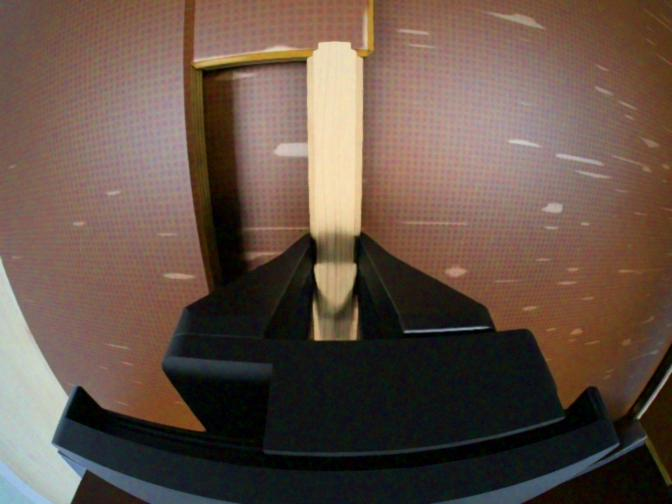

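Call:
move(
  arm2={"target":[-0.085,0.017,0.10,0.183,-0.707,0.683,0],"speed":0.12},
)

Call:
move(
  arm2={"target":[-0.096,0.018,0.148,0.242,-0.704,0.664,-0.062],"speed":0.12},
)

Call:
move(
  arm2={"target":[-0.114,0.018,0.182,0.299,-0.696,0.640,-0.123],"speed":0.12},
)

Call:
move(
  arm2={"target":[-0.153,0.019,0.232,0.406,-0.683,0.579,-0.183],"speed":0.12},
  cameras=["cam_high"],
)

Call:
move(
  arm2={"target":[-0.197,0.02,0.257,0.5,-0.664,0.5,-0.242],"speed":0.12},
)

Call:
move(
  arm2={"target":[-0.244,0.02,0.267,0.553,-0.632,0.44,-0.316],"speed":0.12},
)

Call:
move(
  arm2={"target":[-0.29,0.02,0.267,0.553,-0.632,0.44,-0.316],"speed":0.1},
)

Call:
move(
  arm2={"target":[-0.335,0.023,0.267,0.55,-0.62,0.455,-0.33],"speed":0.1},
)

Call:
move(
  arm2={"target":[-0.37,0.023,0.267,0.55,-0.62,0.455,-0.33],"speed":0.1},
  cameras=["cam_high","cam_low"],
)

Call:
zoom_image(
  camera="cam_high",
  region=[240, 210, 430, 420],
)

Scene clock: 75.07 s.
Joint torques (N m): arm1=[0.97 -18.61 -1.2 2.24 0.27 0.25] | arm2=[0.85 -27.11 3.41 1.1 0.54 0.05] | arm3=[3.72 -18.08 3.47 2.55 0.1 -0.11] | arm4=[2.67 -16.67 1.63 1.8 -0.19 0.24]
Motor temperatures (°C): arm1=[27 32 27 26 23 23 26] | arm2=[23 27 25 25 27 26 25] | arm3=[26 27 28 24 26 23 28] | arm4=[24 28 26 29 26 25 28]
Heat: arm1: hottest joint2_rad 32 °C; arm2: hottest joint2_rad 27 °C; arm3: hottest joint3_rad 28 °C; arm4: hottest joint4_rad 29 °C.
move: arm2 off_target
Joint velocities: within noise
arm1, arm3, arm4: as last shown
arm2.joint_positions: joint1_rad=-0.256 joint2_rad=+2.611 joint3_rad=+1.519 joint4_rad=-0.185 joint5_rad=+0.117 joint6_rad=-0.443 gripper_m=+0.01696
arm2.joint_status: not commanded
arm2.hand: x=-0.0860 y=-0.0006 z=+0.0726 quat_wxyz=(-0.158, +0.710, -0.687, +0.002) (m; scene frame)
arm2.hand_target: x=-0.0833 y=+0.0173 z=+0.0994 quat_wxyz=(-0.182, +0.706, -0.684, -0.003) (m; scene frame)
arm2.hand_status: off_target (0.033 m and 3.0 deg from the pose sent, 0.073 m and 16.6 deg at the start)
pictures: none

Scene clock: 76.47 s.
Joint torques (N m): arm1=[1.2 -19.37 -1.22 2.32 0.24 0.28] | arm2=[0.73 -27.22 3.47 1.07 0.55 0.03] | arm3=[3.66 -18.08 3.47 2.47 0.11 -0.11] | arm4=[2.67 -16.67 1.63 1.78 -0.19 0.24]
Motor temperatures (°C): arm1=[27 32 27 26 23 23 26] | arm2=[23 27 25 25 27 26 25] | arm3=[26 27 28 24 26 23 28] | arm4=[24 28 26 29 26 25 28]
Heat: arm1: hottest joint2_rad 32 °C; arm2: hottest joint2_rad 27 °C; arm3: hottest joint3_rad 28 °C; arm4: hottest joint4_rad 29 °C.
move: arm2 off_target
Joint velocities: within noise
arm1.joint_positions: joint1_rad=+0.938 joint2_rad=+2.565 joint3_rad=+0.827 joint4_rad=+1.336 joint5_rad=+1.102 joint6_rad=-1.215 gripper_m=+0.01405
arm1.joint_status: not commanded
arm1.hand: x=-0.0041 y=+0.2267 z=+0.2434 quat_wxyz=(+0.008, +0.000, -0.765, +0.644) (m; scene frame)
arm1.hand_target: x=-0.0025 y=+0.2318 z=+0.2453 quat_wxyz=(-0.001, +0.000, -0.765, +0.644) (m; scene frame)
arm1.hand_status: not commanded
arm2.joint_positions: joint1_rad=-0.187 joint2_rad=+2.519 joint3_rad=+1.418 joint4_rad=-0.125 joint5_rad=+0.306 joint6_rad=-0.435 gripper_m=+0.01695
arm2.joint_status: not commanded
arm2.hand: x=-0.0982 y=-0.0011 z=+0.1140 quat_wxyz=(-0.215, +0.708, -0.668, +0.071) (m; scene frame)
arm2.hand_target: x=-0.0968 y=+0.0183 z=+0.1462 quat_wxyz=(-0.242, +0.703, -0.666, +0.062) (m; scene frame)
arm2.hand_status: off_target (0.039 m and 3.3 deg from the pose sent, 0.078 m and 12.2 deg at the start)
arm3, arm4: as last shown
pictures: none

Scene clock: 77.83 s.
Joint torques (N m): arm1=[0.85 -18.61 -1.35 2.29 0.23 0.24] | arm2=[0.85 -26.75 3.55 1.26 0.78 -0.1] | arm3=[3.25 -17.79 3.49 2.33 0.09 -0.12] | arm4=[2.61 -16.67 1.63 1.8 -0.19 0.24]
Motor temperatures (°C): arm1=[27 32 27 26 23 23 26] | arm2=[23 27 25 25 27 26 25] | arm3=[26 27 28 24 26 23 28] | arm4=[24 28 26 29 26 25 28]
Heat: arm1: hottest joint2_rad 32 °C; arm2: hottest joint2_rad 27 °C; arm3: hottest joint3_rad 28 °C; arm4: hottest joint4_rad 29 °C.
move: arm2 off_target
Joint velocities: within noise
arm1, arm3: as last shown
arm2.joint_positions: joint1_rad=-0.115 joint2_rad=+2.460 joint3_rad=+1.344 joint4_rad=-0.064 joint5_rad=+0.484 joint6_rad=-0.433 gripper_m=+0.01695
arm2.joint_status: not commanded
arm2.hand: x=-0.1148 y=-0.0007 z=+0.1472 quat_wxyz=(-0.272, +0.702, -0.645, +0.131) (m; scene frame)
arm2.hand_target: x=-0.1144 y=+0.0188 z=+0.1811 quat_wxyz=(-0.300, +0.697, -0.640, +0.123) (m; scene frame)
arm2.hand_status: off_target (0.040 m and 3.4 deg from the pose sent, 0.072 m and 11.8 deg at the start)
arm4.joint_positions: joint1_rad=+0.887 joint2_rad=+2.361 joint3_rad=+0.852 joint4_rad=+1.132 joint5_rad=+1.094 joint6_rad=-1.234 gripper_m=+0.01660
arm4.joint_status: not commanded
arm4.hand: x=-0.0224 y=-0.1968 z=+0.2451 quat_wxyz=(-0.645, +0.764, -0.010, +0.010) (m; scene frame)
arm4.hand_target: x=-0.0268 y=-0.2022 z=+0.2468 quat_wxyz=(-0.644, +0.765, -0.006, +0.000) (m; scene frame)
arm4.hand_status: not commanded
pictures: none

Scene clock: 79.67 s.
Joint torques (N m): arm1=[0.79 -18.43 -1.31 2.36 0.27 0.25] | arm2=[0.62 -26.46 3.26 1.61 0.93 -0.31] | arm3=[3.72 -17.67 3.45 2.59 0.12 -0.11] | arm4=[2.73 -16.67 1.63 1.78 -0.19 0.24]
Motor temperatures (°C): arm1=[27 32 27 26 23 23 26] | arm2=[23 27 25 25 27 26 25] | arm3=[26 27 28 24 26 23 28] | arm4=[24 28 26 29 26 25 28]
Heat: arm1: hottest joint2_rad 32 °C; arm2: hottest joint2_rad 27 °C; arm3: hottest joint3_rad 28 °C; arm4: hottest joint4_rad 29 °C.
move: arm2 off_target
Joint velocities: within noise
arm1, arm3, arm4: as last shown
arm2.joint_positions: joint1_rad=+0.001 joint2_rad=+2.401 joint3_rad=+1.214 joint4_rad=+0.163 joint5_rad=+0.722 joint6_rad=-0.507 gripper_m=+0.01697
arm2.joint_status: not commanded
arm2.hand: x=-0.1519 y=+0.0006 z=+0.1912 quat_wxyz=(-0.379, +0.690, -0.587, +0.191) (m; scene frame)
arm2.hand_target: x=-0.1525 y=+0.0202 z=+0.2306 quat_wxyz=(-0.407, +0.683, -0.579, +0.182) (m; scene frame)
arm2.hand_status: off_target (0.045 m and 3.5 deg from the pose sent, 0.095 m and 18.3 deg at the start)
pictures: cam_high

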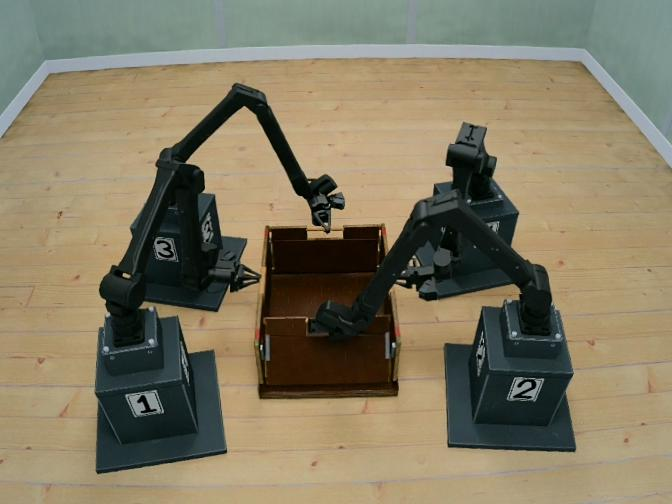

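Scene clock: 81.63 s.
Joint torques (N m): arm1=[0.62 -18.9 -1.28 2.36 0.2 0.24] | arm2=[0.03 -23.82 3.85 2.61 1.35 -0.6] | arm3=[3.6 -17.9 3.37 2.37 0.07 -0.07] | arm4=[2.67 -16.67 1.63 1.78 -0.19 0.24]
Motor temperatures (°C): arm1=[27 32 27 26 23 23 26] | arm2=[23 27 25 25 27 26 25] | arm3=[26 27 28 24 26 23 28] | arm4=[24 28 26 29 26 25 28]
Heat: arm1: hottest joint2_rad 32 °C; arm2: hottest joint2_rad 27 °C; arm3: hottest joint3_rad 28 °C; arm4: hottest joint4_rad 29 °C.
move: arm2 off_target
Joint velocities: within noise
arm1, arm3, arm4: as last shown
arm2.joint_positions: joint1_rad=+0.122 joint2_rad=+2.406 joint3_rad=+1.124 joint4_rad=+0.466 joint5_rad=+0.933 joint6_rad=-0.693 gripper_m=+0.01701
arm2.joint_status: not commanded
arm2.hand: x=-0.1983 y=+0.0014 z=+0.2230 quat_wxyz=(-0.474, +0.678, -0.507, +0.242) (m; scene frame)
arm2.hand_target: x=-0.1963 y=+0.0195 z=+0.2557 quat_wxyz=(-0.499, +0.664, -0.500, +0.243) (m; scene frame)
arm2.hand_status: off_target (0.039 m and 3.4 deg from the pose sent, 0.082 m and 18.3 deg at the start)
pictures: none

Scene clock: 83.67 s.
Joint torques (N m): arm1=[1.26 -18.49 -1.26 2.29 0.24 0.23] | arm2=[0.5 -22.95 4.08 2.55 1.14 -0.65] | arm3=[3.49 -18.02 3.52 2.47 0.1 -0.08] | arm4=[2.73 -16.62 1.63 1.78 -0.19 0.24]
Motor temperatures (°C): arm1=[27 32 27 26 23 23 26] | arm2=[23 27 25 25 27 26 25] | arm3=[26 27 28 24 26 23 28] | arm4=[24 28 26 29 26 25 28]
Heat: arm1: hottest joint2_rad 32 °C; arm2: hottest joint2_rad 27 °C; arm3: hottest joint3_rad 28 °C; arm4: hottest joint4_rad 29 °C.
move: arm2 off_target
Joint velocities: within noise
arm1, arm3, arm4: as last shown
arm2.joint_positions: joint1_rad=+0.230 joint2_rad=+2.483 joint3_rad=+1.134 joint4_rad=+0.734 joint5_rad=+1.163 joint6_rad=-0.932 gripper_m=+0.01701
arm2.joint_status: not commanded
arm2.hand: x=-0.2397 y=+0.0014 z=+0.2380 quat_wxyz=(-0.534, +0.646, -0.443, +0.318) (m; scene frame)
arm2.hand_target: x=-0.2440 y=+0.0195 z=+0.2666 quat_wxyz=(-0.552, +0.633, -0.441, +0.317) (m; scene frame)
arm2.hand_status: off_target (0.035 m and 2.7 deg from the pose sent, 0.066 m and 15.5 deg at the start)
pictures: none

Scene clock: 84.93 s.
Joint torques (N m): arm1=[0.85 -18.9 -1.2 2.3 0.29 0.29] | arm2=[3.9 -24.18 3.84 0.72 0.74 0.08] | arm3=[3.37 -18.32 3.56 2.45 0.1 -0.11] | arm4=[2.73 -16.67 1.63 1.8 -0.19 0.24]
Motor temperatures (°C): arm1=[27 32 27 26 23 23 26] | arm2=[23 28 25 25 27 26 25] | arm3=[26 27 28 24 26 23 28] | arm4=[24 28 26 29 26 25 28]
Heat: arm1: hottest joint2_rad 32 °C; arm2: hottest joint2_rad 28 °C; arm3: hottest joint3_rad 28 °C; arm4: hottest joint4_rad 29 °C.
move: arm2 off_target
Joint velocities: within noise
arm1, arm3, arm4: as last shown
arm2.joint_positions: joint1_rad=+0.267 joint2_rad=+2.481 joint3_rad=+1.165 joint4_rad=+0.631 joint5_rad=+1.243 joint6_rad=-0.864 gripper_m=+0.01701
arm2.joint_status: not commanded
arm2.hand: x=-0.2555 y=+0.0012 z=+0.2416 quat_wxyz=(-0.533, +0.633, -0.448, +0.339) (m; scene frame)
arm2.hand_target: x=-0.2833 y=+0.0191 z=+0.2671 quat_wxyz=(-0.553, +0.630, -0.444, +0.318) (m; scene frame)
arm2.hand_status: off_target (0.047 m and 3.7 deg from the pose sent, 0.061 m and 2.7 deg at the start)
pictures: none

Scene clock: 86.80 s.
Joint torques (N m): arm1=[0.62 -18.26 -1.29 2.44 0.25 0.22] | arm2=[4.89 -24.12 4.92 0.47 0.22 0.2] | arm3=[3.9 -18.14 3.56 2.56 0.11 -0.07] | arm4=[2.67 -16.62 1.65 1.77 -0.19 0.24]
Motor temperatures (°C): arm1=[27 32 27 26 23 23 26] | arm2=[23 28 25 25 27 26 25] | arm3=[26 27 28 24 26 23 28] | arm4=[24 28 26 29 26 25 28]
Heat: arm1: hottest joint2_rad 32 °C; arm2: hottest joint2_rad 28 °C; arm3: hottest joint3_rad 28 °C; arm4: hottest joint4_rad 29 °C.
move: arm2 off_target
Joint velocities: within noise
arm1, arm4: as last shown
arm1.joint_positions: joint1_rad=+0.938 joint2_rad=+2.565 joint3_rad=+0.827 joint4_rad=+1.336 joint5_rad=+1.102 joint6_rad=-1.215 gripper_m=+0.01404
arm2.joint_positions: joint1_rad=+0.348 joint2_rad=+2.472 joint3_rad=+1.257 joint4_rad=+0.209 joint5_rad=+1.364 joint6_rad=-0.553 gripper_m=+0.01702
arm2.joint_status: not commanded
arm2.hand: x=-0.2957 y=+0.0013 z=+0.2460 quat_wxyz=(-0.526, +0.616, -0.454, +0.370) (m; scene frame)
arm2.hand_target: x=-0.3330 y=+0.0209 z=+0.2676 quat_wxyz=(-0.548, +0.619, -0.451, +0.335) (m; scene frame)
arm2.hand_status: off_target (0.050 m and 5.3 deg from the pose sent, 0.086 m and 2.8 deg at the start)
arm3.joint_positions: joint1_rad=+0.391 joint2_rad=+2.420 joint3_rad=+1.223 joint4_rad=+0.299 joint5_rad=+1.350 joint6_rad=-0.596 gripper_m=+0.01668
arm3.joint_status: not commanded
arm3.hand: x=+0.2511 y=-0.0083 z=+0.2578 quat_wxyz=(+0.354, -0.478, -0.599, +0.537) (m; scene frame)
arm3.hand_target: x=+0.2844 y=-0.0190 z=+0.2632 quat_wxyz=(+0.329, -0.463, -0.612, +0.550) (m; scene frame)
arm3.hand_status: not commanded
arm4.hand_target: x=-0.0267 y=-0.2021 z=+0.2468 quat_wxyz=(-0.644, +0.765, -0.006, +0.000) (m; scene frame)
pictures: none

Scene clock: 88.63 s.
Joint torques (N m): arm1=[1.14 -18.84 -1.07 2.39 0.29 0.23] | arm2=[9.93 -24 5.12 0.4 0.34 0.32] | arm3=[4.19 -17.67 3.45 2.37 0.08 -0.1] | arm4=[2.67 -16.62 1.63 1.78 -0.19 0.24]
Motor temperatures (°C): arm1=[27 32 27 26 23 23 26] | arm2=[23 28 25 25 27 26 25] | arm3=[26 27 28 24 26 23 28] | arm4=[24 28 26 29 26 25 28]
Heat: arm1: hottest joint2_rad 32 °C; arm2: hottest joint2_rad 28 °C; arm3: hottest joint3_rad 28 °C; arm4: hottest joint4_rad 29 °C.
move: arm2 off_target
Joint velocities: within noise
arm1, arm3, arm4: as last shown
arm2.joint_positions: joint1_rad=+0.351 joint2_rad=+2.470 joint3_rad=+1.323 joint4_rad=-0.087 joint5_rad=+1.375 joint6_rad=-0.317 gripper_m=+0.01702
arm2.joint_status: not commanded
arm2.hand: x=-0.2972 y=+0.0019 z=+0.2472 quat_wxyz=(-0.516, +0.608, -0.470, +0.378) (m; scene frame)
arm2.hand_target: x=-0.3680 y=+0.0199 z=+0.2658 quat_wxyz=(-0.548, +0.622, -0.454, +0.326) (m; scene frame)
arm2.hand_status: off_target (0.078 m and 7.1 deg from the pose sent, 0.080 m and 5.3 deg at the start)
pictures: cam_high, cam_low

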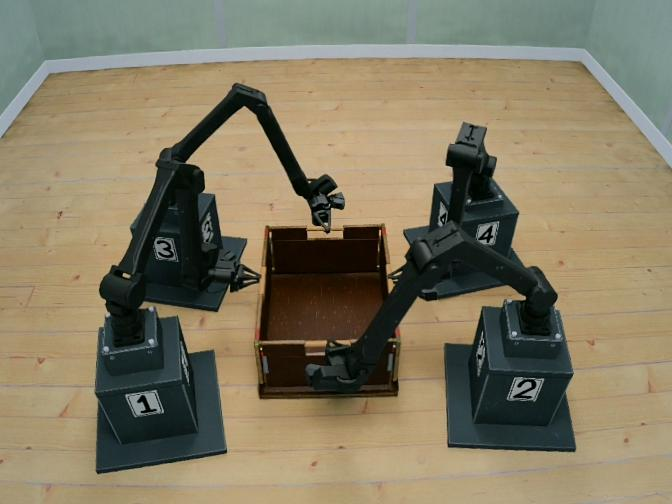

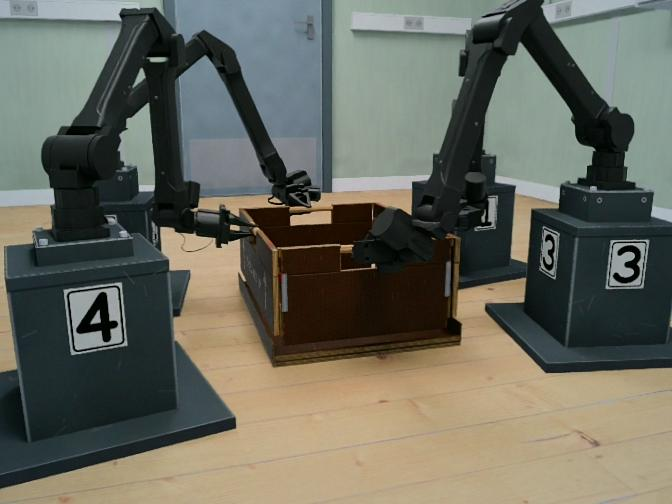

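Scaled by 2.400 from the camera's 672x504 image, which has a finer 960x720 frame.

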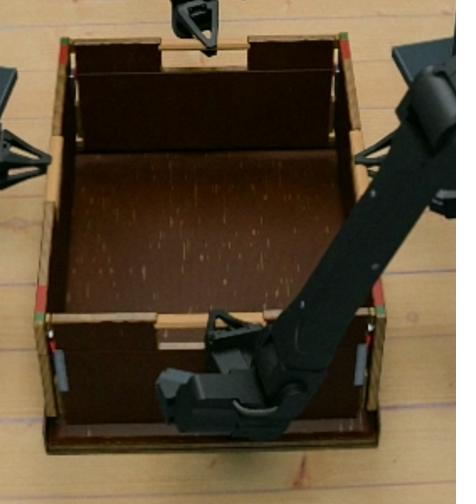

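Call:
move(
  arm1={"target":[0,0.197,0.244,0,0,0.766,-0.643],"speed":0.06},
  arm4={"target":[-0.027,-0.168,0.246,-0.643,0.766,0,0],"speed":0.06},
)

Call:
move(
  arm3={"target":[0.33,-0.02,0.263,-0.34,0.47,0.61,-0.54],"speed":0.1},
  arm2={"target":[-0.375,0.023,0.267,0.545,-0.61,0.465,-0.345],"speed":0.1},
)

Call:
move(
  arm3={"target":[0.228,-0.015,0.26,0.366,-0.474,-0.598,0.533],"speed":0.1},
  arm2={"target":[-0.275,0.01,0.255,-0.526,0.613,-0.457,0.371],"speed":0.1},
  cameras=["cam_high","cam_low"],
)

Scene clock: 96.73 s.
Joint torques (N m): arm1=[-4.84 -17.96 1.96 2.04 -1.14 -0.04] | arm2=[9.99 -23.94 5.22 0.34 0.35 0.34] | arm3=[3.9 -17.96 3.54 2.37 0.12 -0.11] | arm4=[-1.49 -15.79 5.15 1.42 -1.8 -0.22]
Motor temperatures (°C): arm1=[27 32 27 26 23 23 26] | arm2=[24 27 25 24 27 26 25] | arm3=[26 27 27 24 26 23 28] | arm4=[24 28 26 29 26 25 28]
Heat: arm1: hottest joint2_rad 32 °C; arm2: hottest joint2_rad 27 °C; arm3: hottest gripper 28 °C; arm4: hottest joint4_rad 29 °C.
move: arm1 off_target; arm4 off_target
Joint velocities: within noise
arm1.joint_positions: joint1_rad=+0.930 joint2_rad=+2.564 joint3_rad=+0.818 joint4_rad=+1.351 joint5_rad=+1.070 joint6_rad=-1.227 gripper_m=+0.01403
arm1.joint_status: not commanded
arm1.hand: x=-0.0038 y=+0.2256 z=+0.2436 quat_wxyz=(+0.000, +0.009, -0.768, +0.641) (m; scene frame)
arm1.hand_target: x=-0.0034 y=+0.2015 z=+0.2442 quat_wxyz=(+0.000, -0.001, -0.767, +0.642) (m; scene frame)
arm1.hand_status: off_target (0.029 m and 1.1 deg from the pose sent, 0.030 m and 0.9 deg at the start)
arm2.joint_positions: joint1_rad=+0.351 joint2_rad=+2.470 joint3_rad=+1.323 joint4_rad=-0.088 joint5_rad=+1.375 joint6_rad=-0.317 gripper_m=+0.01702
arm2.joint_status: not commanded
arm2.hand: x=-0.2972 y=+0.0018 z=+0.2471 quat_wxyz=(-0.515, +0.609, -0.470, +0.378) (m; scene frame)
arm2.hand_target: x=-0.3680 y=+0.0198 z=+0.2657 quat_wxyz=(-0.548, +0.622, -0.454, +0.327) (m; scene frame)
arm2.hand_status: not commanded
arm3: as last shown
arm4.joint_positions: joint1_rad=+0.881 joint2_rad=+2.361 joint3_rad=+0.848 joint4_rad=+1.147 joint5_rad=+1.070 joint6_rad=-1.243 gripper_m=+0.01660
arm4.joint_status: not commanded
arm4.hand: x=-0.0231 y=-0.1951 z=+0.2451 quat_wxyz=(-0.643, +0.765, -0.005, +0.002) (m; scene frame)
arm4.hand_target: x=-0.0291 y=-0.1730 z=+0.2465 quat_wxyz=(-0.643, +0.766, +0.003, -0.002) (m; scene frame)
arm4.hand_status: off_target (0.027 m and 0.6 deg from the pose sent, 0.029 m and 1.6 deg at the start)
pictures: none

Scene clock: 98.87 s.
Joint torques (N m): arm1=[-4.6 -18.32 1.89 1.87 -1.12 -0.04] | arm2=[10.75 -23.36 5.79 -0.08 1.34 0.36] | arm3=[9.76 -17.9 4.81 -0.09 1.16 0.24] | arm4=[-1.44 -15.79 5.15 1.43 -1.8 -0.23]
Motor temperatures (°C): arm1=[27 32 27 26 23 23 26] | arm2=[24 27 25 24 27 26 25] | arm3=[26 27 28 24 26 23 28] | arm4=[24 28 26 29 27 25 28]
Heat: arm1: hottest joint2_rad 32 °C; arm2: hottest joint2_rad 27 °C; arm3: hottest joint3_rad 28 °C; arm4: hottest joint4_rad 29 °C.
move: arm2 off_target; arm3 off_target
Joint velocities: within noise
arm1, arm4: as last shown
arm2.joint_positions: joint1_rad=+0.351 joint2_rad=+2.487 joint3_rad=+1.407 joint4_rad=-0.400 joint5_rad=+1.378 joint6_rad=-0.070 gripper_m=+0.01702
arm2.joint_status: not commanded
arm2.hand: x=-0.2972 y=+0.0022 z=+0.2478 quat_wxyz=(-0.504, +0.599, -0.485, +0.389) (m; scene frame)
arm2.hand_target: x=-0.3715 y=+0.0189 z=+0.2660 quat_wxyz=(-0.544, +0.609, -0.464, +0.343) (m; scene frame)
arm2.hand_status: off_target (0.083 m and 7.4 deg from the pose sent, 0.083 m and 5.1 deg at the start)
arm3.joint_positions: joint1_rad=+0.394 joint2_rad=+2.421 joint3_rad=+1.338 joint4_rad=-0.210 joint5_rad=+1.368 joint6_rad=-0.198 gripper_m=+0.01667
arm3.joint_status: not commanded
arm3.hand: x=+0.2521 y=-0.0082 z=+0.2583 quat_wxyz=(+0.371, -0.505, -0.586, +0.514) (m; scene frame)
arm3.hand_target: x=+0.3262 y=-0.0171 z=+0.2634 quat_wxyz=(+0.341, -0.467, -0.612, +0.540) (m; scene frame)
arm3.hand_status: off_target (0.079 m and 6.7 deg from the pose sent, 0.080 m and 2.2 deg at the start)
pictures: none

Scene clock: 101.50 s.
Joint torques (N m): arm1=[-4.6 -18.08 2.09 1.94 -1.11 -0.05] | arm2=[-2.61 -22.18 4.14 1.44 0.05 -0.28] | arm3=[-3.25 -16.91 4.03 2.76 0.21 -0.38] | arm4=[-1.44 -15.79 5.15 1.43 -1.8 -0.22]
Motor temperatures (°C): arm1=[27 32 27 26 23 23 26] | arm2=[24 28 25 24 27 26 25] | arm3=[26 27 28 24 26 23 28] | arm4=[24 28 26 29 28 25 28]
Heat: arm1: hottest joint2_rad 32 °C; arm2: hottest joint2_rad 28 °C; arm3: hottest joint3_rad 28 °C; arm4: hottest joint4_rad 29 °C.
move: arm2 off_target; arm3 off_target
Joint velocities: within noise
arm1, arm4: as last shown
arm2.joint_positions: joint1_rad=+0.346 joint2_rad=+2.476 joint3_rad=+1.239 joint4_rad=+0.314 joint5_rad=+1.358 joint6_rad=-0.636 gripper_m=+0.01702
arm2.joint_status: not commanded
arm2.hand: x=-0.2952 y=+0.0016 z=+0.2457 quat_wxyz=(-0.531, +0.619, -0.448, +0.367) (m; scene frame)
arm2.hand_target: x=-0.2814 y=+0.0106 z=+0.2548 quat_wxyz=(-0.530, +0.614, -0.457, +0.366) (m; scene frame)
arm2.hand_status: off_target (0.024 m and 1.4 deg from the pose sent, 0.025 m and 4.9 deg at the start)
arm3.joint_positions: joint1_rad=+0.390 joint2_rad=+2.424 joint3_rad=+1.214 joint4_rad=+0.364 joint5_rad=+1.350 joint6_rad=-0.649 gripper_m=+0.01667
arm3.joint_status: not commanded
arm3.hand: x=+0.2502 y=-0.0085 z=+0.2580 quat_wxyz=(+0.354, -0.473, -0.599, +0.540) (m; scene frame)
arm3.hand_target: x=+0.2349 y=-0.0150 z=+0.2593 quat_wxyz=(+0.361, -0.474, -0.599, +0.534) (m; scene frame)
arm3.hand_status: off_target (0.023 m and 1.6 deg from the pose sent, 0.025 m and 4.4 deg at the start)
pictures: cam_high, cam_low

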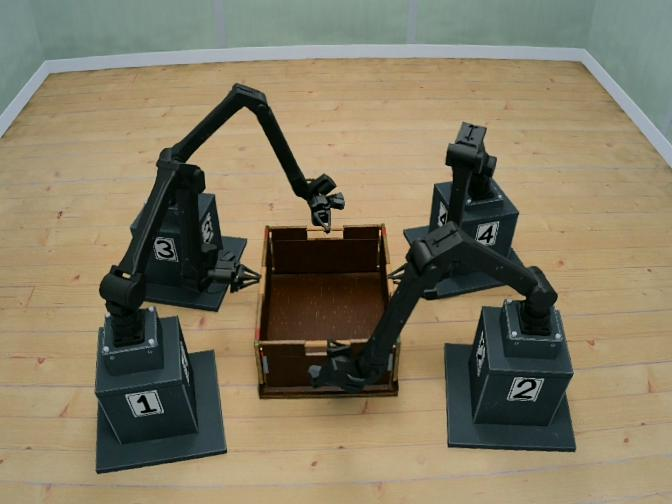

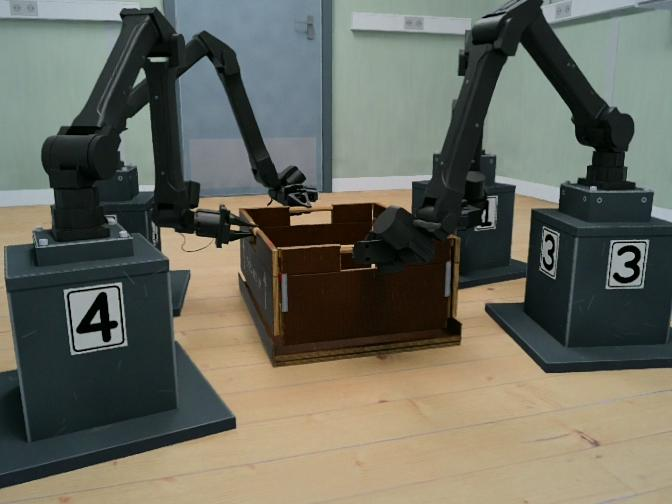

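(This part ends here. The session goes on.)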